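# Stack carton, holed block and timber on arm3's desk

## Task

On the desk beside arm3, complete a three-piece stack whose layers, from bottom to top, are the small sealed carton, then the wooden block with three small holes, then the short square timber piece. Each piece must lie on one of its long faces, sit roughly centred over the piece below, and not overhang any edge of the desk top. All other objects must stay upright. The attempt fails if any item from a top is left resting unheld on the floor or on a shelf inside furniture the arms work at.

## Robot and tools

Setup: three identical i2rt Big YAM arms, arm1, arm2 and arm3. Each has six joints, a five-fingered right hand and a wrist camera. Two fixed room cameras, room_a and room_b, also watch the scene. The desk with the stack belongs to arm3's side, so arm3 is the natural worker there. The arms do not coordinate by themselves. A hard squeeze or collision between two robots (including one hand gripping another's fingers) can end the scene, and the state never reports robot-to-robot contact.

Frames: every pose uses one scene frame with its origin on the floor and +z up, in metres. Arm feet (base_link) sit at arm1 (-1.060, +0.486, +0.819), arm2 (+0.122, +0.152, +0.920), arm3 (+0.947, -0.621, +0.803), each facing its own +x. The hand point lies 0.045 m ahead of the palm. In its local axes, +z runs along the straightened fingers, +y points out of the palm, and +x runs across the palm away from the thumb. Reach is about 1.07 m from the joint 1 axis. With joints 1, 5, 6 at 0 and the hand level and pointing forward, the palm is down with the thumb on the left. A fixed bracket on the little-finger side of the wrist can strike objects.

Tool move: one action for the robots. Optional keys arm1, arm2, arm3 (one object per robot; an omitted robot keeps its previous command) and cameras. Inside a robot's object:
- joints: absolute targets by name. joint1_rad -2.879 to 2.879 (base yaw, positive counter-clockwise from above), joint2_rad 0 to 3.141 (shoulder), joint3_rad 0 to 3.019 (elbow, positive opens), joint4_rad -1.692 to 1.57 (wrist pitch, positive lifts fingers), joint5_rad -1.57 to 1.57 (sideways, positive to arm's right), joint6_rad -2.094 to 2.094 (roll, positive clockwise from behind), all in radians. Hand keys hand_little, hand_ring, hand_middle, hand_index, hand_thumb_bend run -1 (closed) to +1 (open); hand_thumb_turn -1 puts the thumb in front of the palm, +1 beside it. hand_force_limit (-1 to 1, roughly 0 to 10 N at fingertips, 15 N for thumb motors) and hand_speed (-0.96 to 1) are settings only.
- target: a single list of 7 numbers [x, y, z, qw, qx, qy, qz], an absolute pose of the hand point in the scene frame (metres plus unit quaternion). The hand travels in a straight line from its current hand_target toward it. With target, joints may contain only the hand keys.
- speed: top path speed in m/s, 0.002 to 0.5, default 0.25; rotation capped at twice that in rad/s. Only valid with target.
- min_time_s: 0.1 to 8 s, the minimum duration of that robot's arm joint motions.
All motions in one call start together; hand paths finish together, paced by the slowest, and last 0.5 to 10 s. No action exceeds 15 s. Paths ignore obstacles and other arms; hands lag, overshoot speed near full stretch, and often end a centimetre or more off. Unknown keys make the call invalid; out-of-range values get it refused, and a refusal cancels later move, wait and finished_scene calls in the same reply.

cameras: list of names (arm1_cam_wrist, arm2_cam_wrist, arm3_cam_wrist, room_a, room_b, or all); [] gives none. An empty move returns full state plus all images.

Results: each robot's state; a "move" line like "move: arm1 done; arm2 time_out"; a "pictures" line giving image order (images may trail the state slightly). Robots under "as last shown" were not commanded and repeat earlier values. joint_status/hand_status words: done, off_target (resting away, maybe still pushing), time_out (joints keep near-current targets and push; send the reported position to relax), not_followed (collision check withheld targets; "pose unreachable" for a target). on_its_own lists uncommanded motion; "held at" is a target, not a reading. hand_stopped_by gives six words for little, ring, middle, index, thumb_bend, thumb_turn: moving, target, force, stalled or fault. The *_load_n values are fingertip force in N, positive when pushed open; a lost grip shows as loads dropping near 0. hand_target is the pose the held joint targets imply; hand is the measured point.

Gripping: a finger motor moves only when its target changes by 0.002 or more, stopping at the target or when load reaches hand_force_limit. Scene starts at force limit 0 and hand_speed -0.8. For gentle grasps use hand_speed -0.94 or below. With the thumb turned in front, the hand wraps objects 0.035 to 0.065 m thick. To tighten, raise hand_force_limit and send a more-closed target; to release, send a more-open one.

wait: seconds 0 to 10; nothing new is commanded. cameras as in move.
zoom_image: camera (one room or wrist name present in the latest images) and region [x0, y0, x1, y1] in pixels, at most 504 each way.
show_instructions: no arguments; shows the reference page.
finished_scene: optional scene 1; ends irrevocably, so the stack must stand on its own first.

Cautions: Arms keep pushing on contact and can push hard; sustained pushing, holding loads or outstretched poses heats motors (MOTOR HOT at 85 °C, fault and arm collapse at 100 °C, then "limit_stop_at_motor_heat"). Avoid drops, releasing moving parts, slams, strong hits on fixed or heavy things, and excessive finger forces. Loose objects may occasionally get nudged by outside disturbances.

Each tool is called after "Emit:" as name(argument=value, ...) on one line, values as JSON.

Reference images:

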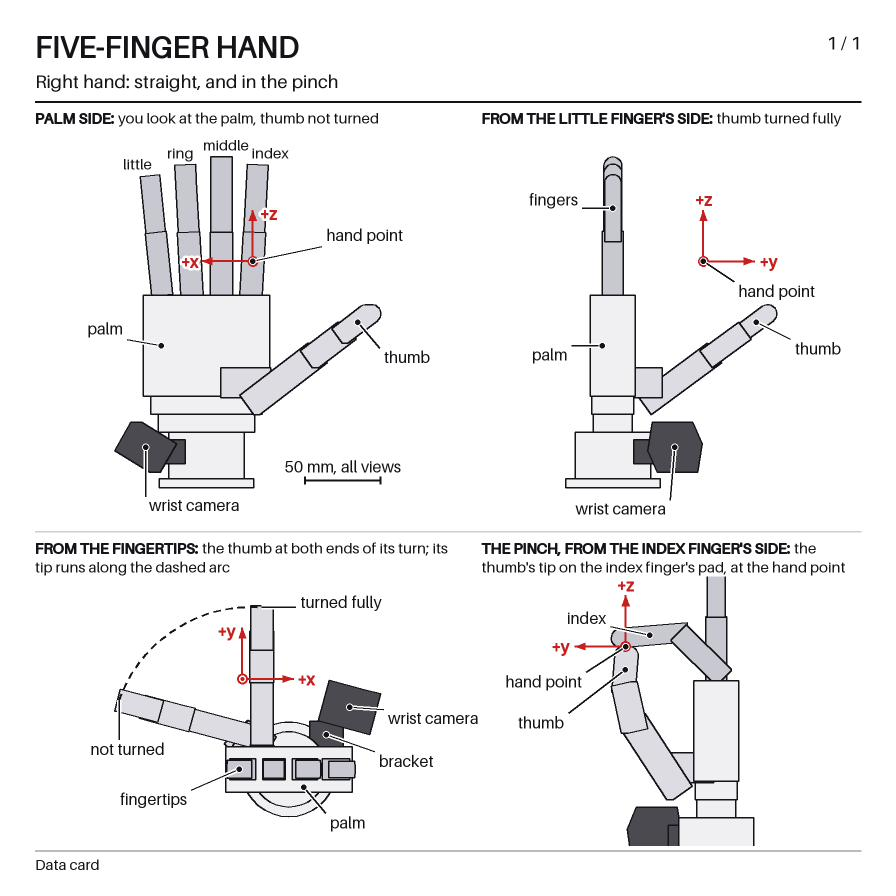

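## Session

Emit:
move()

Scene clock: 0.00 s.
Joint torques (N m): no reading
Motor temperatures (°C): arm1=[26 29 29 34 30 32] | arm2=[29 26 27 30 31 29] | arm3=[27 30 26 30 30 29]
Heat: arm1: hottest joint4_rad 34 °C; arm2: hottest joint5_rad 31 °C; arm3: hottest joint2_rad 30 °C.
Joint velocities: within noise
arm1.joint_positions: joint1_rad=-0.061 joint2_rad=+0.638 joint3_rad=+1.429 joint4_rad=-1.528 joint5_rad=-0.299 joint6_rad=-1.445 hand_little=+1.000 hand_ring=+1.000 hand_middle=+1.000 hand_index=+1.000 hand_thumb_turn=+1.000 hand_thumb_bend=+1.000 hand_force_limit=+0.000 hand_speed=-0.800
arm1.joint_status: not commanded
arm1.hand_stopped_by: target,target,target,target,target,target
arm1.little_load_n: 0.0
arm1.ring_load_n: 0.0
arm1.middle_load_n: 0.0
arm1.index_load_n: 0.0
arm1.thumb_bend_load_n: 0.0
arm1.thumb_turn_load_n: 0.0
arm1.hand: x=-1.0001 y=+0.6790 z=+1.2884 quat_wxyz=(-0.353, +0.738, +0.524, +0.235) (m; scene frame)
arm1.hand_target: x=-1.0002 y=+0.6789 z=+1.2987 quat_wxyz=(-0.359, +0.733, +0.523, +0.245) (m; scene frame)
arm1.hand_status: not commanded
arm2.joint_positions: joint1_rad=-0.715 joint2_rad=+0.627 joint3_rad=+1.329 joint4_rad=-1.302 joint5_rad=+0.006 joint6_rad=-1.190 hand_little=+1.000 hand_ring=+1.000 hand_middle=+1.000 hand_index=+1.000 hand_thumb_turn=+1.000 hand_thumb_bend=+1.000 hand_force_limit=+0.000 hand_speed=-0.800
arm2.joint_status: not commanded
arm2.hand_stopped_by: target,target,target,target,target,target
arm2.little_load_n: 0.0
arm2.ring_load_n: 0.0
arm2.middle_load_n: 0.0
arm2.index_load_n: 0.0
arm2.thumb_bend_load_n: 0.0
arm2.thumb_turn_load_n: 0.5
arm2.hand: x=-0.1206 y=+0.1126 z=+1.3798 quat_wxyz=(+0.435, -0.016, -0.886, +0.163) (m; scene frame)
arm2.hand_target: x=-0.1202 y=+0.1127 z=+1.3907 quat_wxyz=(+0.445, -0.016, -0.880, +0.167) (m; scene frame)
arm2.hand_status: not commanded
arm3.joint_positions: joint1_rad=-0.006 joint2_rad=+0.633 joint3_rad=+1.369 joint4_rad=-1.427 joint5_rad=+0.137 joint6_rad=-1.036 hand_little=+1.000 hand_ring=+1.000 hand_middle=+1.000 hand_index=+1.000 hand_thumb_turn=+1.000 hand_thumb_bend=+1.000 hand_force_limit=+0.000 hand_speed=-0.800
arm3.joint_status: not commanded
arm3.hand_stopped_by: target,target,target,target,target,target
arm3.little_load_n: 0.0
arm3.ring_load_n: 0.0
arm3.middle_load_n: 0.0
arm3.index_load_n: 0.0
arm3.thumb_bend_load_n: 0.0
arm3.thumb_turn_load_n: 0.0
arm3.hand: x=+1.1294 y=-0.5147 z=+1.2595 quat_wxyz=(-0.217, +0.896, +0.099, +0.374) (m; scene frame)
arm3.hand_target: x=+1.1293 y=-0.5148 z=+1.2701 quat_wxyz=(-0.225, +0.891, +0.098, +0.383) (m; scene frame)
arm3.hand_status: not commanded
pictures: arm1_cam_wrist, arm2_cam_wrist, arm3_cam_wrist, room_a, room_b

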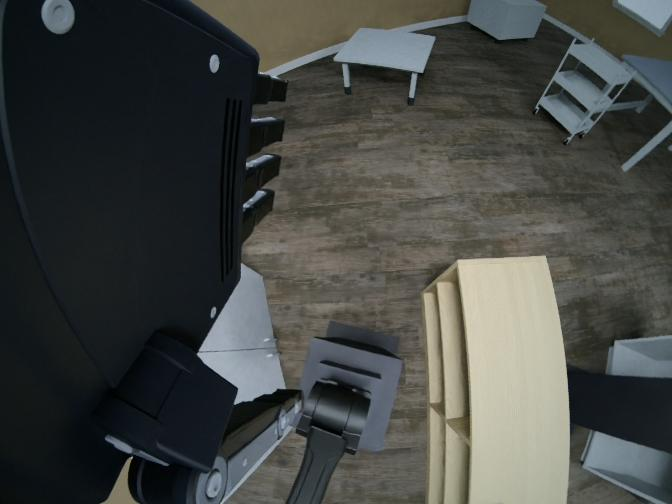

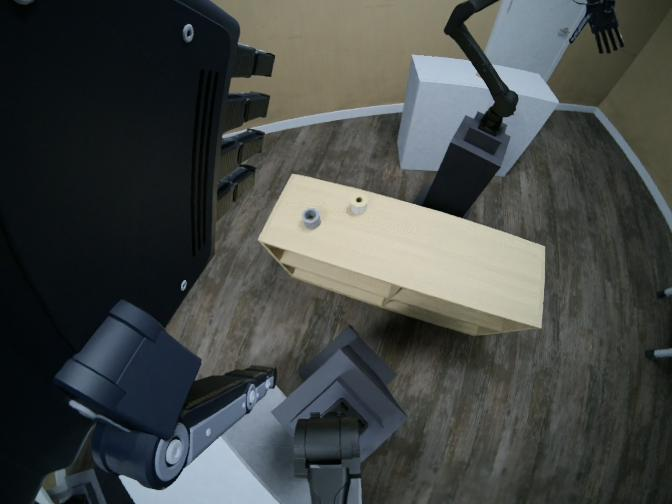

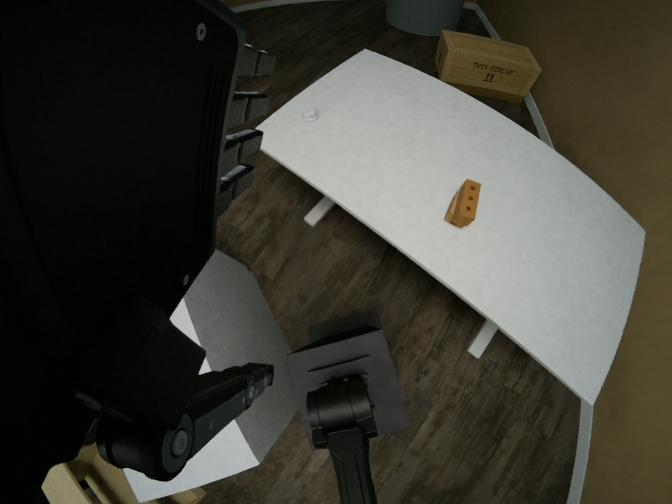

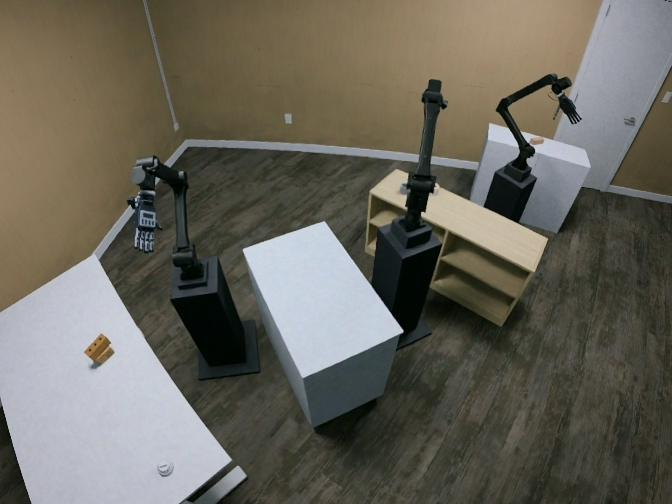

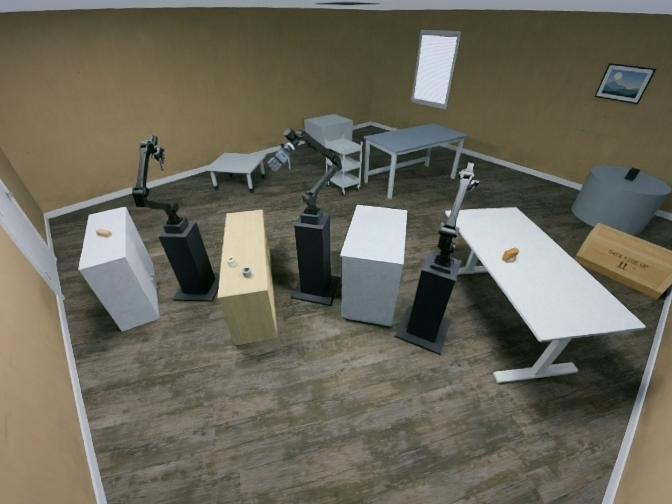

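Emit:
zoom_image(camera="arm3_cam_wrist", region=[400, 150, 530, 250])

Emit:
zoom_image(camera="room_a", region=[60, 310, 140, 380])

Emit:
zoom_image(camera="room_a", region=[480, 110, 600, 200])

Emit:
zoom_image(camera="room_b", region=[60, 190, 290, 350])

Emit:
zoom_image(camera="room_b", region=[460, 200, 660, 340])

Emit:
zoom_image(camera="room_a", region=[360, 160, 560, 300])

Scaled by 3.877 from the camera's 672x504 image, which has a finer 960x720 frame.

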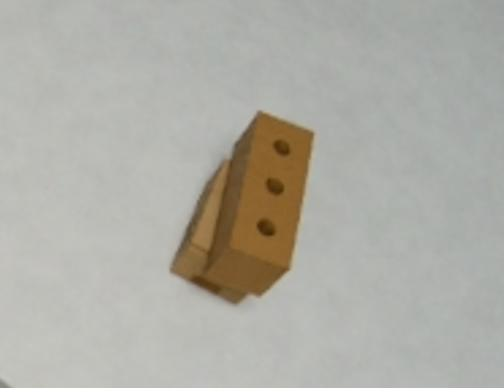

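Scaled by 6.300 from the camera's 672x504 image, which has a finer 960x720 frame.

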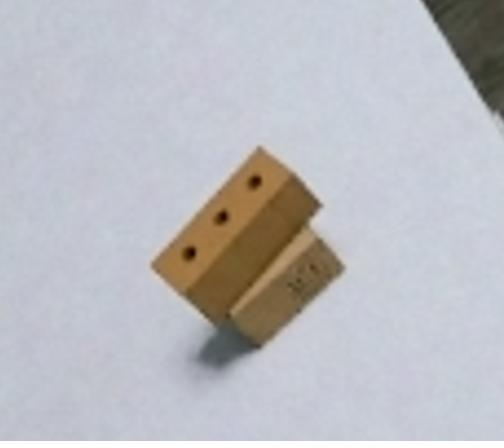

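Scaled by 4.200 from the camera's 672x504 image, which has a finer 960x720 frame.

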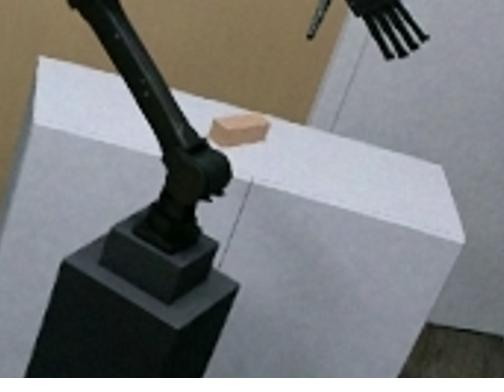

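Scaled by 2.191 from the camera's 672x504 image, which has a finer 960x720 frame.

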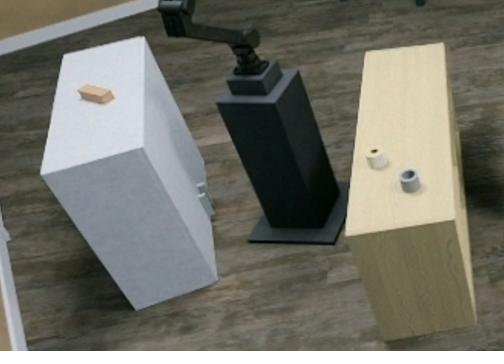

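Scaled by 2.520 from the camera's 672x504 image, which has a finer 960x720 frame.

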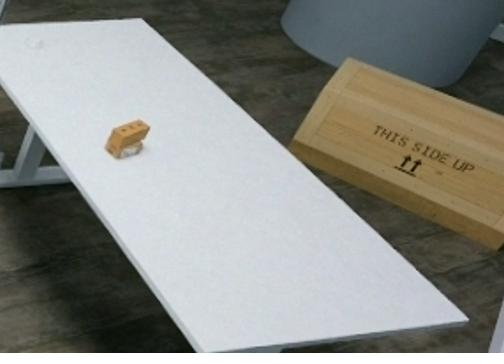

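Scaled by 2.520 from the camera's 672x504 image, which has a finer 960x720 frame.

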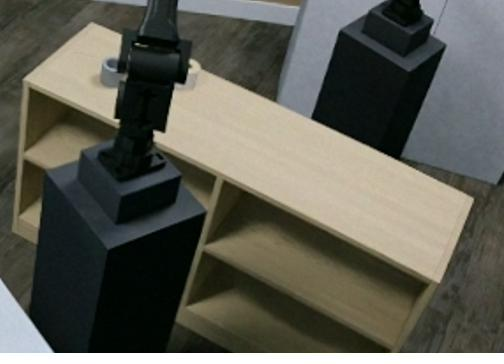

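Emit:
move(arm1={"joints": {"joint1_rad": 1.8}}, arm2={"joints": {"joint1_rad": 1.25}}, arm3={"target": [1.46, -0.65, 1.12, -0.0573, 0.866, -0.2517, 0.4287]}, cameras=["all"])

Scene clock: 7.13 s.
Joint torques (N m): arm1=[0.73 2.67 7.72 1.99 -0.25 0.02] | arm2=[-0.09 1.96 8.76 2.04 0.03 -0.02] | arm3=[0.15 -6.3 14.83 2.86 0.3 0.02]
Motor temperatures (°C): arm1=[26 29 30 34 30 32] | arm2=[29 26 28 30 31 28] | arm3=[27 30 28 30 30 28]
Heat: arm1: hottest joint4_rad 34 °C; arm2: hottest joint5_rad 31 °C; arm3: hottest joint2_rad 30 °C.
move: arm1 done; arm2 done; arm3 off_target
Joint velocities: within noise
arm1.joint_positions: joint1_rad=+1.785 joint2_rad=+0.638 joint3_rad=+1.429 joint4_rad=-1.528 joint5_rad=-0.299 joint6_rad=-1.445 hand_little=+1.000 hand_ring=+1.000 hand_middle=+1.000 hand_index=+1.000 hand_thumb_turn=+1.000 hand_thumb_bend=+1.000 hand_force_limit=+0.000 hand_speed=-0.800
arm1.joint_status: all done
arm1.hand_stopped_by: target,target,target,target,target,target
arm1.little_load_n: 0.0
arm1.ring_load_n: 0.0
arm1.middle_load_n: 0.0
arm1.index_load_n: 0.0
arm1.thumb_bend_load_n: 0.0
arm1.thumb_turn_load_n: 0.0
arm1.hand: x=-1.2723 y=+0.4972 z=+1.2834 quat_wxyz=(-0.389, +0.031, +0.909, -0.145) (m; scene frame)
arm1.hand_target: x=-1.2726 y=+0.4941 z=+1.2937 quat_wxyz=(-0.400, +0.022, +0.904, -0.147) (m; scene frame)
arm1.hand_status: not commanded
arm2.joint_positions: joint1_rad=+1.241 joint2_rad=+0.627 joint3_rad=+1.329 joint4_rad=-1.302 joint5_rad=+0.006 joint6_rad=-1.190 hand_little=+1.000 hand_ring=+1.000 hand_middle=+1.000 hand_index=+1.000 hand_thumb_turn=+1.000 hand_thumb_bend=+1.000 hand_force_limit=+0.000 hand_speed=-0.800
arm2.joint_status: all done
arm2.hand_stopped_by: target,target,target,target,target,target
arm2.little_load_n: -0.5
arm2.ring_load_n: 0.0
arm2.middle_load_n: 0.0
arm2.index_load_n: 0.0
arm2.thumb_bend_load_n: 0.0
arm2.thumb_turn_load_n: 0.0
arm2.hand: x=+0.2454 y=-0.0577 z=+1.3814 quat_wxyz=(+0.106, +0.723, -0.508, +0.455) (m; scene frame)
arm2.hand_target: x=+0.2468 y=-0.0563 z=+1.3923 quat_wxyz=(+0.107, +0.721, -0.501, +0.466) (m; scene frame)
arm2.hand_status: not commanded
arm3.joint_positions: joint1_rad=-0.737 joint2_rad=+1.250 joint3_rad=+1.222 joint4_rad=-0.748 joint5_rad=+0.174 joint6_rad=-1.024 hand_little=+1.000 hand_ring=+1.000 hand_middle=+1.000 hand_index=+1.000 hand_thumb_turn=+1.000 hand_thumb_bend=+1.000 hand_force_limit=+0.000 hand_speed=-0.800
arm3.joint_status: not commanded
arm3.hand_stopped_by: target,target,target,target,target,target
arm3.little_load_n: 0.0
arm3.ring_load_n: 0.0
arm3.middle_load_n: 0.0
arm3.index_load_n: 0.0
arm3.thumb_bend_load_n: 0.0
arm3.thumb_turn_load_n: 0.0
arm3.hand: x=+1.4422 y=-0.6472 z=+1.0847 quat_wxyz=(-0.045, +0.885, -0.242, +0.395) (m; scene frame)
arm3.hand_target: x=+1.4577 y=-0.6499 z=+1.1202 quat_wxyz=(-0.058, +0.866, -0.251, +0.429) (m; scene frame)
arm3.hand_status: off_target (0.040 m and 4.8 deg from the pose sent, 0.383 m and 45.1 deg at the start)
pictures: arm1_cam_wrist, arm2_cam_wrist, arm3_cam_wrist, room_a, room_b
camera_calibration:
arm1_cam_wrist: T_world_to_cam=[[-0.223523, 0.964321, -0.141854, -0.573827], [0.929788, 0.167285, -0.327888, 1.52291], [-0.292459, -0.205185, -0.934006, 1.04358], [0, 0, 0, 1]] pos_world=[-1.23904, 0.51272, 1.39265]
arm2_cam_wrist: T_world_to_cam=[[-0.772048, -0.631099, -0.0752009, 0.255355], [-0.563162, 0.734138, -0.379327, 0.699516], [0.294601, -0.250508, -0.922202, 1.30212], [0, 0, 0, 1]] pos_world=[0.207482, -0.0261949, 1.48537]
arm3_cam_wrist: T_world_to_cam=[[-0.206346, -0.976621, -0.0602661, -0.270358], [-0.956643, 0.214297, -0.197258, 1.72057], [0.205561, 0.0169499, -0.978497, 0.887442], [0, 0, 0, 1]] pos_world=[1.40776, -0.647792, 1.19146]

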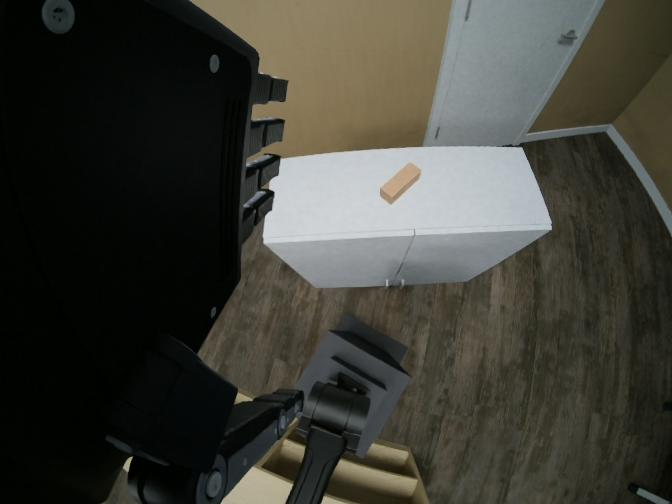

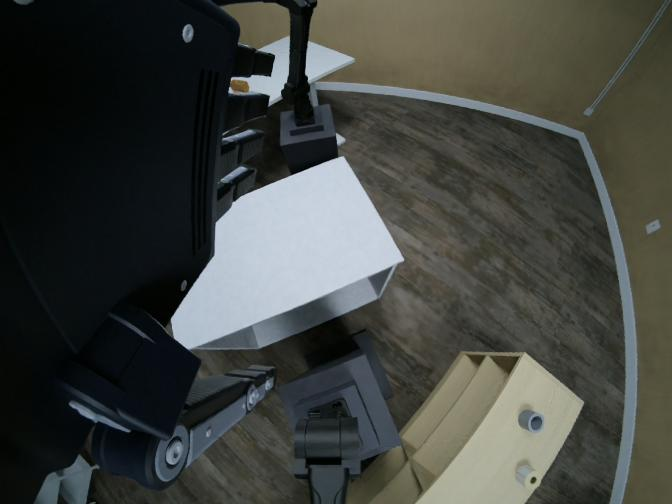

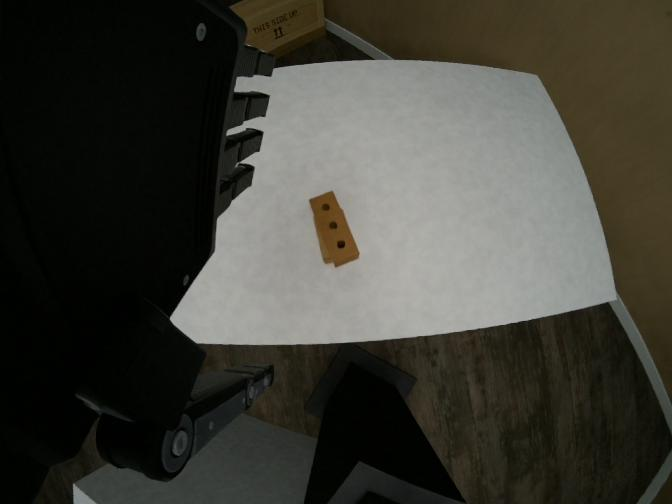

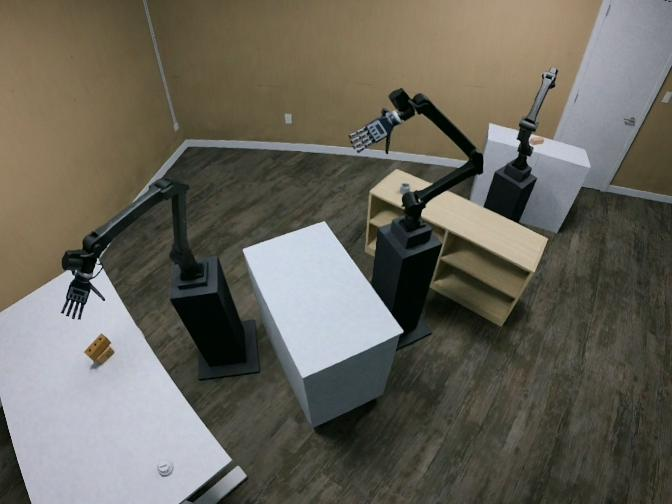

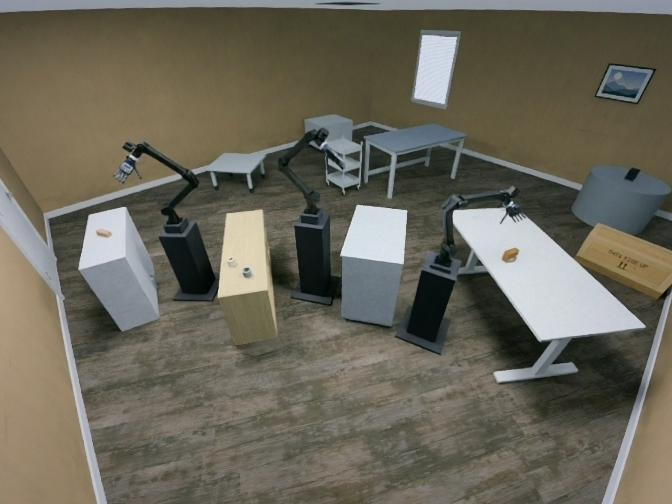

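Emit:
zoom_image(camera="arm3_cam_wrist", region=[295, 175, 385, 280])

Emit:
zoom_image(camera="arm1_cam_wrist", region=[360, 150, 440, 215])

Scaled by 4.800 from the camera's 672x504 image, which has a finer 960x720 frame.

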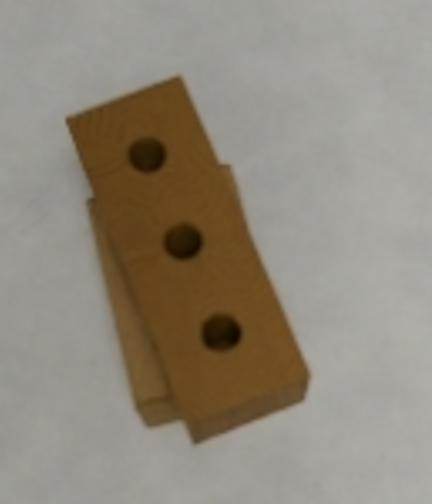

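Scaled by 6.300 from the camera's 672x504 image, which has a finer 960x720 frame.

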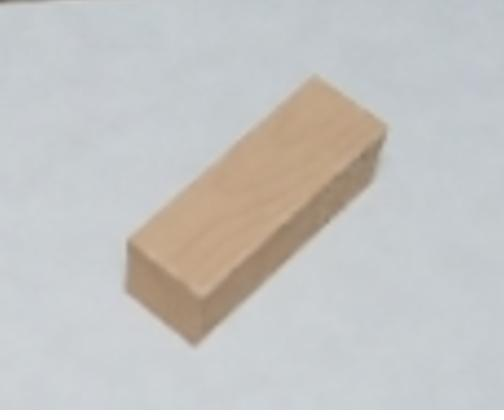

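Emit:
move(arm1={"target": [-1.661, 0.527, 0.95, 0.1373, -0.2638, -0.8468, 0.4408], "speed": 0.35, "joints": {"hand_thumb_turn": -1, "hand_speed": 0.3}}, arm2={"joints": {"hand_thumb_turn": -1, "hand_speed": 0.3}}, arm3={"joints": {"hand_thumb_turn": -1, "hand_speed": 0.3}}, cameras=["arm1_cam_wrist", "room_b"])

Scene clock: 12.17 s.
Joint torques (N m): arm1=[-1.67 -15.21 10.89 1.2 -0.86 0.18] | arm2=[-0.26 2.02 8.83 2.04 0.04 -0.03] | arm3=[-0.44 -6.24 14.67 2.69 0.4 0.03]
Motor temperatures (°C): arm1=[26 29 31 34 30 31] | arm2=[29 26 29 30 31 28] | arm3=[27 30 30 30 30 28]
Heat: arm1: hottest joint4_rad 34 °C; arm2: hottest joint5_rad 31 °C; arm3: hottest joint2_rad 30 °C.
move: arm1 off_target; arm2 done; arm3 done
Joint velocities: within noise
arm1.joint_positions: joint1_rad=+1.585 joint2_rad=+1.800 joint3_rad=+1.453 joint4_rad=-0.828 joint5_rad=-0.894 joint6_rad=-1.056 hand_little=+1.000 hand_ring=+1.000 hand_middle=+1.000 hand_index=+1.000 hand_thumb_turn=-1.000 hand_thumb_bend=+1.000 hand_force_limit=+0.000 hand_speed=+0.300
arm1.joint_status: all done
arm1.hand_stopped_by: target,target,target,target,target,target
arm1.little_load_n: 0.0
arm1.ring_load_n: 0.0
arm1.middle_load_n: 0.0
arm1.index_load_n: 0.0
arm1.thumb_bend_load_n: 0.0
arm1.thumb_turn_load_n: 0.0
arm1.hand: x=-1.6427 y=+0.5176 z=+0.9337 quat_wxyz=(-0.119, +0.265, +0.850, -0.439) (m; scene frame)
arm1.hand_target: x=-1.6599 y=+0.5270 z=+0.9503 quat_wxyz=(-0.138, +0.264, +0.847, -0.441) (m; scene frame)
arm1.hand_status: off_target (0.026 m and 2.2 deg from the pose sent, 0.513 m and 52.9 deg at the start)
arm2.joint_positions: joint1_rad=+1.241 joint2_rad=+0.627 joint3_rad=+1.329 joint4_rad=-1.302 joint5_rad=+0.006 joint6_rad=-1.190 hand_little=+1.000 hand_ring=+1.000 hand_middle=+1.000 hand_index=+1.000 hand_thumb_turn=-1.000 hand_thumb_bend=+1.000 hand_force_limit=+0.000 hand_speed=+0.300
arm2.joint_status: all done
arm2.hand_stopped_by: target,target,target,target,target,target
arm2.little_load_n: 0.0
arm2.ring_load_n: 0.0
arm2.middle_load_n: 0.0
arm2.index_load_n: 0.0
arm2.thumb_bend_load_n: 0.0
arm2.thumb_turn_load_n: 0.0
arm2.hand: x=+0.2454 y=-0.0577 z=+1.3814 quat_wxyz=(+0.106, +0.723, -0.508, +0.455) (m; scene frame)
arm2.hand_target: x=+0.2468 y=-0.0563 z=+1.3923 quat_wxyz=(+0.107, +0.721, -0.501, +0.466) (m; scene frame)
arm2.hand_status: not commanded
arm3.joint_positions: joint1_rad=-0.737 joint2_rad=+1.250 joint3_rad=+1.222 joint4_rad=-0.748 joint5_rad=+0.174 joint6_rad=-1.022 hand_little=+1.000 hand_ring=+1.000 hand_middle=+1.000 hand_index=+1.000 hand_thumb_turn=-1.000 hand_thumb_bend=+1.000 hand_force_limit=+0.000 hand_speed=+0.300
arm3.joint_status: all done
arm3.hand_stopped_by: target,target,target,target,target,target
arm3.little_load_n: 0.0
arm3.ring_load_n: 0.0
arm3.middle_load_n: 0.0
arm3.index_load_n: 0.0
arm3.thumb_bend_load_n: 0.0
arm3.thumb_turn_load_n: 0.0
arm3.hand: x=+1.4422 y=-0.6472 z=+1.0847 quat_wxyz=(-0.046, +0.885, -0.243, +0.395) (m; scene frame)
arm3.hand_target: x=+1.4577 y=-0.6500 z=+1.1202 quat_wxyz=(-0.057, +0.866, -0.251, +0.429) (m; scene frame)
arm3.hand_status: not commanded
pictures: arm1_cam_wrist, room_b
camera_calibration:
arm1_cam_wrist: T_world_to_cam=[[0.145801, 0.568546, -0.809628, 0.709226], [0.987798, -0.0383728, 0.15094, 1.50387], [0.0547485, -0.821756, -0.567203, 1.15989], [0, 0, 0, 1]] pos_world=[-1.65242, 0.607626, 1.00511]

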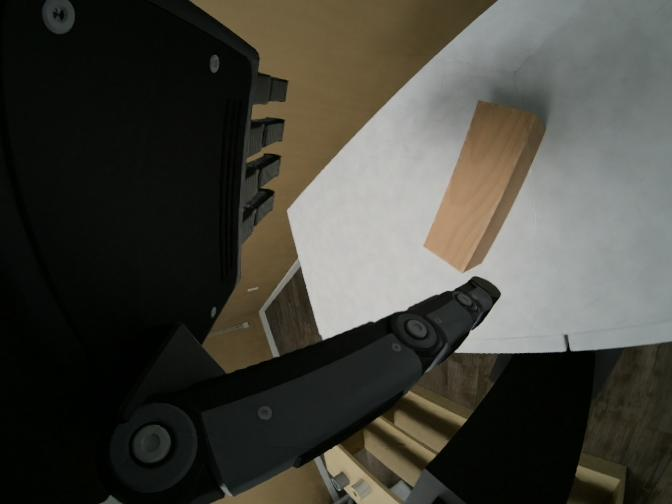

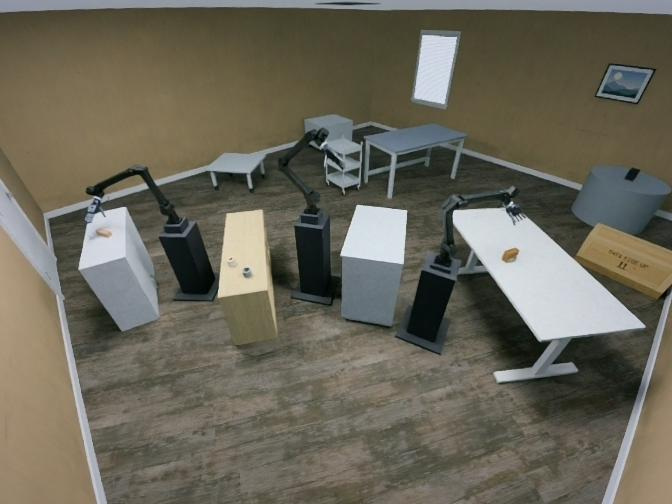

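Emit:
zoom_image(camera="arm1_cam_wrist", region=[410, 85, 560, 285])

Scaled by 2.520 from the camera's 672x504 image, which has a finer 960x720 frame.

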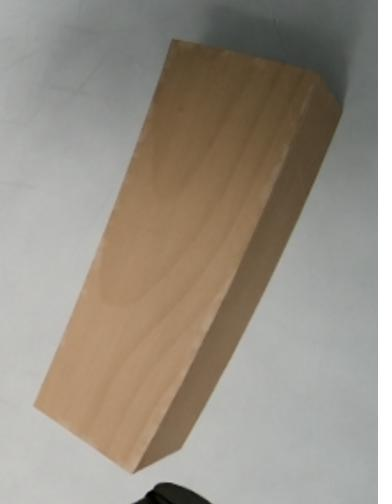

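Emit:
move(arm1={"target": [-1.678, 0.536, 0.835, 0.1373, -0.2638, -0.8468, 0.4408], "speed": 0.12}, cameras=["arm1_cam_wrist"])

Scene clock: 14.80 s.
Joint torques (N m): arm1=[-2.14 -16.67 6.83 1.74 -0.88 0.09] | arm2=[0.03 2.26 8.77 2.09 0 -0.04] | arm3=[-0.67 -6.48 14.9 2.81 0.33 0.03]
Motor temperatures (°C): arm1=[26 29 32 34 30 31] | arm2=[29 26 29 30 31 28] | arm3=[27 30 31 30 30 28]
Heat: arm1: hottest joint4_rad 34 °C; arm2: hottest joint5_rad 31 °C; arm3: hottest joint3_rad 31 °C.
move: arm1 done
Joint velocities: within noise
arm1.joint_positions: joint1_rad=+1.585 joint2_rad=+1.972 joint3_rad=+1.441 joint4_rad=-0.610 joint5_rad=-0.896 joint6_rad=-1.056 hand_little=+1.000 hand_ring=+1.000 hand_middle=+1.000 hand_index=+1.000 hand_thumb_turn=-1.000 hand_thumb_bend=+1.000 hand_force_limit=+0.000 hand_speed=+0.300
arm1.joint_status: not commanded
arm1.hand_stopped_by: target,target,target,target,target,target
arm1.little_load_n: 0.0
arm1.ring_load_n: 0.0
arm1.middle_load_n: 0.0
arm1.index_load_n: 0.0
arm1.thumb_bend_load_n: 0.0
arm1.thumb_turn_load_n: 0.0
arm1.hand: x=-1.6759 y=+0.5275 z=+0.8401 quat_wxyz=(-0.134, +0.257, +0.850, -0.440) (m; scene frame)
arm1.hand_target: x=-1.6779 y=+0.5361 z=+0.8351 quat_wxyz=(-0.137, +0.264, +0.847, -0.441) (m; scene frame)
arm1.hand_status: done (0.010 m and 0.9 deg from the pose sent, 0.106 m and 2.2 deg at the start)
arm2, arm3: as last shown
arm3.index_load_n: 0.5
pictures: arm1_cam_wrist
camera_calibration:
arm1_cam_wrist: T_world_to_cam=[[0.118562, 0.574982, -0.80953, 0.583567], [0.992283, -0.038804, 0.117766, 1.58683], [0.0363006, -0.817245, -0.575146, 1.09009], [0, 0, 0, 1]] pos_world=[-1.68335, 0.616908, 0.912502]

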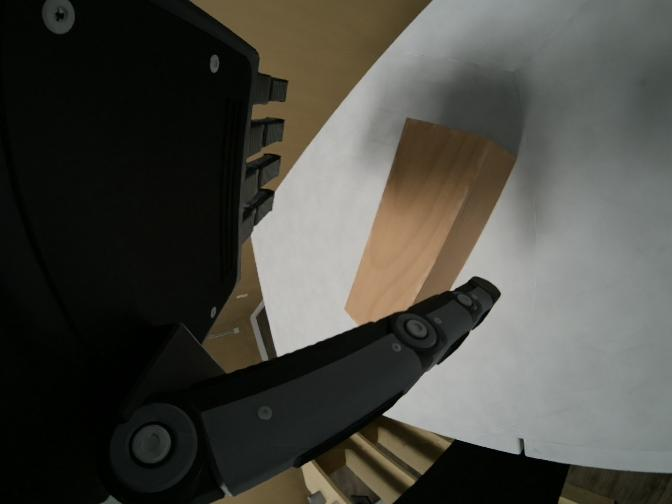

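Emit:
move(arm1={"target": [-1.667, 0.534, 0.797, 0.1373, -0.2638, -0.8468, 0.4408], "speed": 0.08}, cameras=["arm1_cam_wrist"])

Scene clock: 16.37 s.
Joint torques (N m): arm1=[-2.2 -16.26 6.3 1.7 -0.88 0.08] | arm2=[-0.21 1.96 8.7 2.02 0.01 -0.05] | arm3=[-0.44 -5.95 14.91 2.65 0.36 0.05]
Motor temperatures (°C): arm1=[26 29 32 34 30 31] | arm2=[29 26 29 30 31 28] | arm3=[27 30 32 30 30 28]
Heat: arm1: hottest joint4_rad 34 °C; arm2: hottest joint5_rad 31 °C; arm3: hottest joint3_rad 32 °C.
move: arm1 off_target
Joint velocities: within noise
arm1.joint_positions: joint1_rad=+1.585 joint2_rad=+2.002 joint3_rad=+1.378 joint4_rad=-0.515 joint5_rad=-0.897 joint6_rad=-1.056 hand_little=+1.000 hand_ring=+1.000 hand_middle=+1.000 hand_index=+1.000 hand_thumb_turn=-1.000 hand_thumb_bend=+1.000 hand_force_limit=+0.000 hand_speed=+0.300
arm1.joint_status: not commanded
arm1.hand_stopped_by: target,target,target,target,target,target
arm1.little_load_n: 0.0
arm1.ring_load_n: 0.0
arm1.middle_load_n: 0.0
arm1.index_load_n: 0.0
arm1.thumb_bend_load_n: 0.0
arm1.thumb_turn_load_n: 0.0
arm1.hand: x=-1.6663 y=+0.5249 z=+0.8040 quat_wxyz=(-0.134, +0.257, +0.850, -0.440) (m; scene frame)
arm1.hand_target: x=-1.6668 y=+0.5338 z=+0.7972 quat_wxyz=(-0.137, +0.264, +0.847, -0.441) (m; scene frame)
arm1.hand_status: off_target (0.011 m and 1.0 deg from the pose sent, 0.044 m and 1.0 deg at the start)
arm2, arm3: as last shown
arm2.thumb_turn_load_n: 0.5
arm3.index_load_n: 0.0
pictures: arm1_cam_wrist
camera_calibration:
arm1_cam_wrist: T_world_to_cam=[[0.116766, 0.574864, -0.809875, 0.551975], [0.992528, -0.0384807, 0.115787, 1.58331], [0.0353971, -0.817344, -0.575062, 1.06527], [0, 0, 0, 1]] pos_world=[-1.67364, 0.614309, 0.8763]

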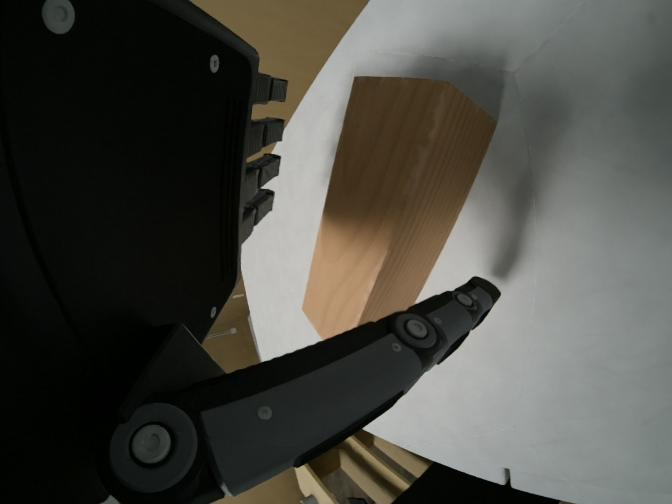

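Emit:
move(arm1={"target": [-1.666, 0.534, 0.787, 0.1373, -0.2638, -0.8468, 0.4408], "speed": 0.06, "joints": {"hand_index": 0.45, "hand_middle": 0.45, "hand_ring": 0.5, "hand_thumb_bend": 0.85, "hand_speed": 0}}, cameras=["arm1_cam_wrist"])

Scene clock: 17.73 s.
Joint torques (N m): arm1=[-2.14 -16.21 6.08 1.7 -0.86 0.07] | arm2=[-0.03 1.61 8.77 2.09 0.03 -0.02] | arm3=[-0.62 -6.12 14.68 2.63 0.37 0.07]
Motor temperatures (°C): arm1=[26 29 32 34 30 31] | arm2=[29 26 29 30 31 28] | arm3=[27 30 33 30 30 28]
Heat: arm1: hottest joint4_rad 34 °C; arm2: hottest joint5_rad 31 °C; arm3: hottest joint3_rad 33 °C.
move: arm1 off_target
Joint velocities: within noise
arm1.joint_positions: joint1_rad=+1.584 joint2_rad=+2.012 joint3_rad=+1.371 joint4_rad=-0.492 joint5_rad=-0.897 joint6_rad=-1.056 hand_little=+1.000 hand_ring=+0.500 hand_middle=+0.450 hand_index=+0.450 hand_thumb_turn=-1.000 hand_thumb_bend=+0.850 hand_force_limit=+0.000 hand_speed=+0.000
arm1.joint_status: all done
arm1.hand_stopped_by: target,target,target,target,target,target
arm1.little_load_n: 0.0
arm1.ring_load_n: 0.0
arm1.middle_load_n: 0.0
arm1.index_load_n: 0.0
arm1.thumb_bend_load_n: 0.0
arm1.thumb_turn_load_n: 0.0
arm1.hand: x=-1.6670 y=+0.5253 z=+0.7970 quat_wxyz=(-0.137, +0.255, +0.850, -0.440) (m; scene frame)
arm1.hand_target: x=-1.6659 y=+0.5339 z=+0.7873 quat_wxyz=(-0.137, +0.264, +0.847, -0.441) (m; scene frame)
arm1.hand_status: off_target (0.013 m and 1.0 deg from the pose sent, 0.019 m and 0.9 deg at the start)
arm2, arm3: as last shown
arm2.thumb_turn_load_n: 0.0
pictures: arm1_cam_wrist
camera_calibration:
arm1_cam_wrist: T_world_to_cam=[[0.112016, 0.575928, -0.80979, 0.537639], [0.993198, -0.0388218, 0.109777, 1.59085], [0.0317859, -0.816578, -0.576359, 1.05622], [0, 0, 0, 1]] pos_world=[-1.67383, 0.614606, 0.869498]

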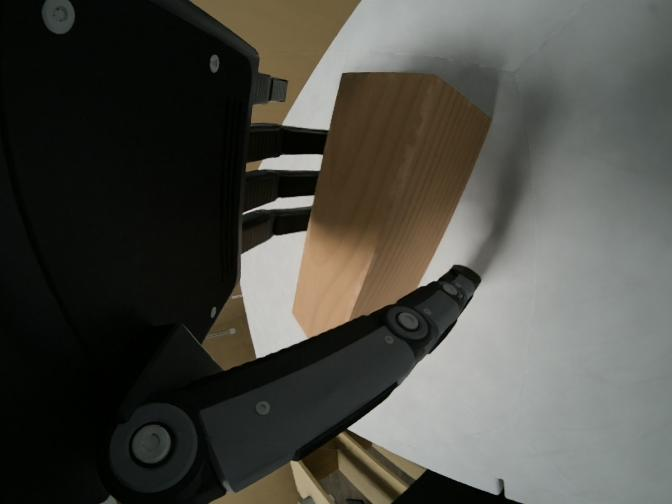

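Emit:
move(arm1={"joints": {"hand_index": -0.4, "hand_middle": -0.4, "hand_thumb_bend": 0.0, "hand_speed": -0.92, "hand_force_limit": -0.2}}, cameras=["arm1_cam_wrist"])

Scene clock: 21.43 s.
Joint torques (N m): arm1=[-2.26 -15.91 6.11 1.74 -0.83 0.08] | arm2=[-0.03 1.85 8.83 2.14 0.02 -0.02] | arm3=[-1.49 -7.3 14.64 2.7 0.36 0.02]
Motor temperatures (°C): arm1=[26 29 32 34 30 31] | arm2=[29 26 29 30 31 28] | arm3=[27 30 34 30 30 28]
Heat: arm1: hottest joint4_rad 34 °C; arm2: hottest joint5_rad 31 °C; arm3: hottest joint3_rad 34 °C.
move: arm1 off_target
Joint velocities: within noise
arm1.joint_positions: joint1_rad=+1.584 joint2_rad=+2.013 joint3_rad=+1.371 joint4_rad=-0.492 joint5_rad=-0.898 joint6_rad=-1.056 hand_little=+1.000 hand_ring=+0.500 hand_middle=+0.086 hand_index=+0.070 hand_thumb_turn=-1.000 hand_thumb_bend=+0.666 hand_force_limit=-0.200 hand_speed=-0.920
arm1.joint_status: hand_middle off_target (ended at +0.086, target -0.400); hand_index off_target (ended at +0.070, target -0.400); hand_thumb_bend off_target (ended at +0.666, target +0.000); the others done
arm1.hand_stopped_by: target,target,force,force,force,target
arm1.little_load_n: 0.0
arm1.ring_load_n: 0.0
arm1.middle_load_n: 3.0
arm1.index_load_n: 6.0
arm1.thumb_bend_load_n: 9.5
arm1.thumb_turn_load_n: -2.0
arm1.hand: x=-1.6669 y=+0.5253 z=+0.7968 quat_wxyz=(-0.137, +0.255, +0.850, -0.440) (m; scene frame)
arm1.hand_target: x=-1.6659 y=+0.5338 z=+0.7871 quat_wxyz=(-0.137, +0.264, +0.847, -0.441) (m; scene frame)
arm1.hand_status: not commanded
arm2, arm3: as last shown
arm2.ring_load_n: 0.5
pictures: arm1_cam_wrist
camera_calibration:
arm1_cam_wrist: T_world_to_cam=[[0.112154, 0.575591, -0.81001, 0.538104], [0.993173, -0.0386083, 0.110079, 1.59044], [0.0320876, -0.816826, -0.575991, 1.05644], [0, 0, 0, 1]] pos_world=[-1.67383, 0.614607, 0.869298]

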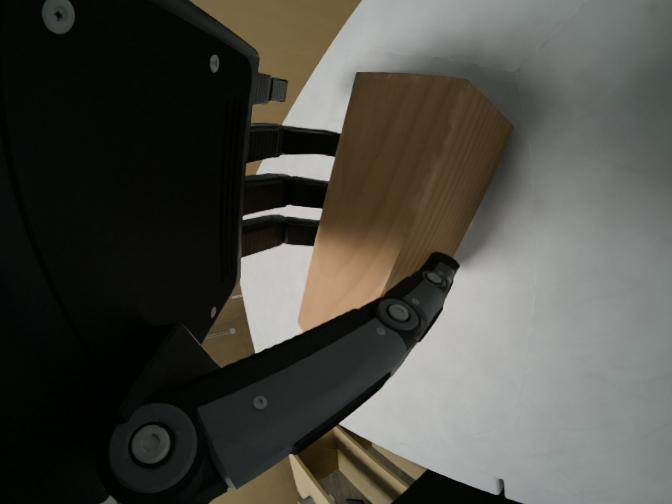

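Emit:
move(arm1={"target": [-1.63, 0.535, 0.95, 0.1373, -0.2638, -0.8468, 0.4408], "speed": 0.12}, cameras=["arm1_cam_wrist"])

Scene clock: 23.73 s.
Joint torques (N m): arm1=[-2.2 -17.32 11 0.54 -1.04 -0.05] | arm2=[-0.21 1.38 8.76 1.98 0.04 -0.01] | arm3=[-0.44 -6.3 14.76 2.67 0.34 -0.01]
Motor temperatures (°C): arm1=[26 29 32 33 31 31] | arm2=[29 26 30 30 31 28] | arm3=[27 30 35 30 30 28]
Heat: arm1: hottest joint4_rad 33 °C; arm2: hottest joint5_rad 31 °C; arm3: hottest joint3_rad 35 °C.
move: arm1 off_target
Joint velocities: within noise
arm1.joint_positions: joint1_rad=+1.561 joint2_rad=+1.772 joint3_rad=+1.359 joint4_rad=-0.827 joint5_rad=-0.902 joint6_rad=-1.076 hand_little=+1.000 hand_ring=+0.500 hand_middle=+0.086 hand_index=+0.070 hand_thumb_turn=-1.000 hand_thumb_bend=+0.666 hand_force_limit=-0.200 hand_speed=-0.920
arm1.joint_status: not commanded
arm1.hand_stopped_by: target,target,force,force,force,target
arm1.little_load_n: 0.0
arm1.ring_load_n: 0.0
arm1.middle_load_n: 2.5
arm1.index_load_n: 6.0
arm1.thumb_bend_load_n: 10.0
arm1.thumb_turn_load_n: -1.5
arm1.hand: x=-1.6095 y=+0.5209 z=+0.9139 quat_wxyz=(-0.099, +0.280, +0.848, -0.439) (m; scene frame)
arm1.hand_target: x=-1.6280 y=+0.5344 z=+0.9502 quat_wxyz=(-0.138, +0.264, +0.847, -0.440) (m; scene frame)
arm1.hand_status: off_target (0.044 m and 4.8 deg from the pose sent, 0.158 m and 1.0 deg at the start)
arm2, arm3: as last shown
arm2.ring_load_n: 0.0
pictures: arm1_cam_wrist
camera_calibration:
arm1_cam_wrist: T_world_to_cam=[[0.188282, 0.554144, -0.810848, 0.76349], [0.979412, -0.0447344, 0.196851, 1.42203], [0.0728109, -0.831218, -0.551158, 1.16892], [0, 0, 0, 1]] pos_world=[-1.62161, 0.612158, 0.983406]

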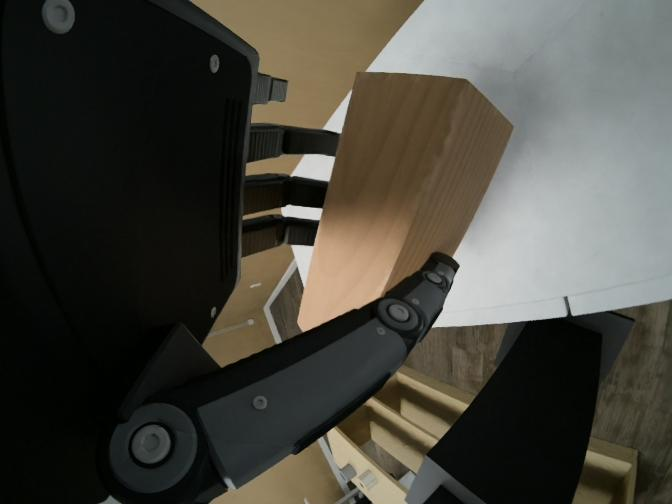

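Emit:
move(arm1={"joints": {"joint1_rad": -1.5, "joint2_rad": 1.5, "joint3_rad": 1.36, "joint4_rad": -0.47, "joint5_rad": 0.0, "joint6_rad": 0.0}, "min_time_s": 5}, cameras=["arm1_cam_wrist", "room_a"])

Scene clock: 29.87 s.
Joint torques (N m): arm1=[-0.44 -15.44 8.59 2.86 -0.1 0.2] | arm2=[-0.38 2.14 8.91 2.07 0.05 -0.01] | arm3=[-0.56 -6.01 14.74 2.73 0.31 0.02]
Motor temperatures (°C): arm1=[26 30 33 33 30 31] | arm2=[29 26 30 30 31 28] | arm3=[27 30 37 30 30 28]
Heat: arm1: hottest joint3_rad 33 °C; arm2: hottest joint5_rad 31 °C; arm3: hottest joint3_rad 37 °C.
move: arm1 done
Joint velocities: within noise
arm1.joint_positions: joint1_rad=-1.501 joint2_rad=+1.532 joint3_rad=+1.355 joint4_rad=-0.495 joint5_rad=+0.000 joint6_rad=-0.016 hand_little=+1.000 hand_ring=+0.500 hand_middle=+0.086 hand_index=+0.070 hand_thumb_turn=-1.000 hand_thumb_bend=+0.666 hand_force_limit=-0.200 hand_speed=-0.920
arm1.joint_status: all done
arm1.hand_stopped_by: target,target,force,force,force,target
arm1.little_load_n: -0.5
arm1.ring_load_n: 0.0
arm1.middle_load_n: 3.0
arm1.index_load_n: 6.0
arm1.thumb_bend_load_n: 10.0
arm1.thumb_turn_load_n: -1.5
arm1.hand: x=-0.4490 y=+0.3788 z=+1.0576 quat_wxyz=(-0.275, +0.566, -0.697, +0.344) (m; scene frame)
arm1.hand_target: x=-0.4459 y=+0.3797 z=+1.0851 quat_wxyz=(-0.296, +0.552, -0.690, +0.364) (m; scene frame)
arm1.hand_status: not commanded
arm2, arm3: as last shown
arm2.index_load_n: -0.5
pictures: arm1_cam_wrist, room_a
camera_calibration:
arm1_cam_wrist: T_world_to_cam=[[-0.611632, -0.0992104, -0.784897, 0.601079], [-0.324964, 0.936054, 0.134913, -0.640789], [0.721321, 0.33758, -0.60476, 0.950527], [0, 0, 0, 1]] pos_world=[-0.52623, 0.338566, 1.13308]

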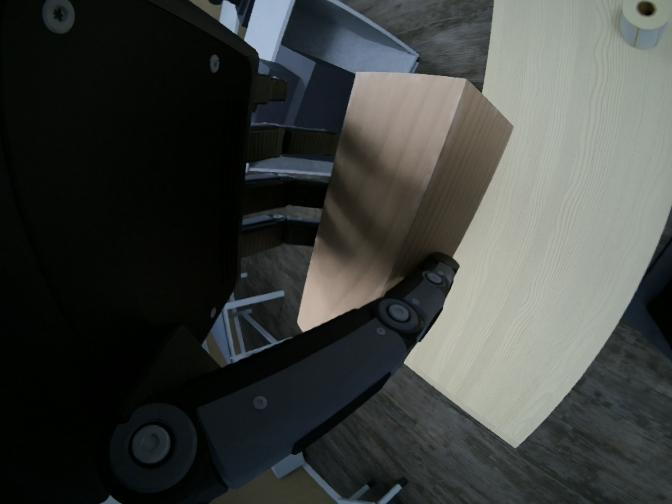

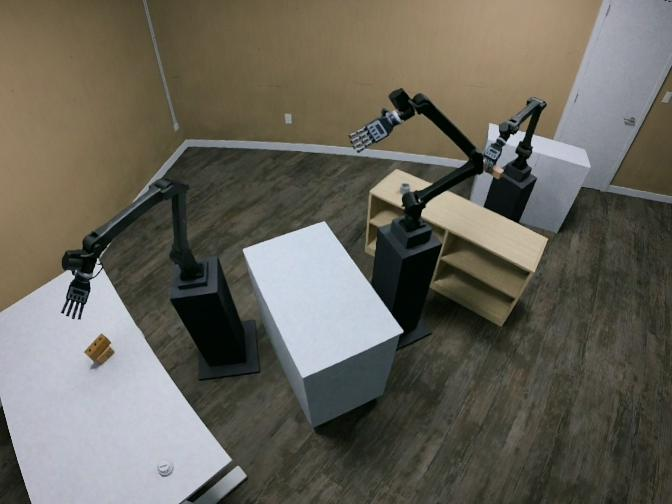

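Emit:
move(arm1={"target": [-0.48, 0.338, 0.69, 0.2905, -0.535, 0.6971, -0.3785], "speed": 0.2}, cameras=["arm1_cam_wrist", "room_b"])

Scene clock: 33.27 s.
Joint torques (N m): arm1=[-1.67 -14.86 4.67 2.92 -0.28 -0.07] | arm2=[0.03 1.67 8.76 2.09 0.05 -0.01] | arm3=[-0.38 -5.6 14.86 2.78 0.32 0.01]
Motor temperatures (°C): arm1=[26 30 33 34 30 31] | arm2=[29 26 30 30 30 28] | arm3=[27 30 38 30 30 28]
Heat: arm1: hottest joint4_rad 34 °C; arm2: hottest joint3_rad 30 °C; arm3: hottest joint3_rad 38 °C.
move: arm1 off_target
Joint velocities: within noise
arm1.joint_positions: joint1_rad=-1.580 joint2_rad=+2.112 joint3_rad=+0.882 joint4_rad=+0.597 joint5_rad=-0.033 joint6_rad=-0.024 hand_little=+1.000 hand_ring=+0.500 hand_middle=+0.086 hand_index=+0.070 hand_thumb_turn=-1.000 hand_thumb_bend=+0.666 hand_force_limit=-0.200 hand_speed=-0.920
arm1.joint_status: not commanded
arm1.hand_stopped_by: target,target,force,force,force,target
arm1.little_load_n: 0.0
arm1.ring_load_n: 0.0
arm1.middle_load_n: 3.0
arm1.index_load_n: 6.0
arm1.thumb_bend_load_n: 9.5
arm1.thumb_turn_load_n: -1.5
arm1.hand: x=-0.4901 y=+0.3496 z=+0.6808 quat_wxyz=(-0.283, +0.541, -0.704, +0.362) (m; scene frame)
arm1.hand_target: x=-0.4803 y=+0.3380 z=+0.6903 quat_wxyz=(-0.290, +0.535, -0.697, +0.379) (m; scene frame)
arm1.hand_status: off_target (0.018 m and 2.4 deg from the pose sent, 0.371 m and 5.5 deg at the start)
arm2, arm3: as last shown
arm2.index_load_n: 0.0
pictures: arm1_cam_wrist, room_b
camera_calibration:
arm1_cam_wrist: T_world_to_cam=[[-0.580951, -0.0681429, -0.811081, 0.299328], [-0.286199, 0.949957, 0.125185, -0.555308], [0.761962, 0.304857, -0.571381, 0.77077], [0, 0, 0, 1]] pos_world=[-0.572331, 0.312942, 0.752699]

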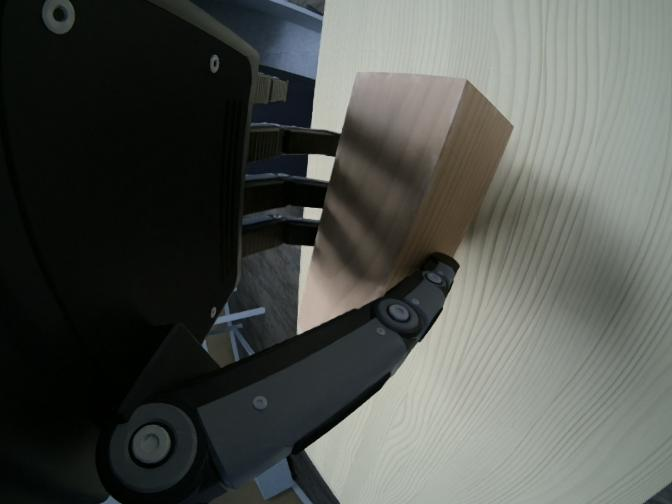

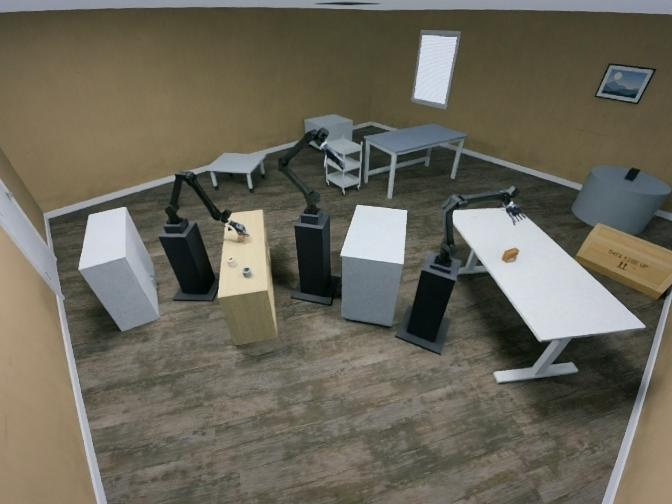

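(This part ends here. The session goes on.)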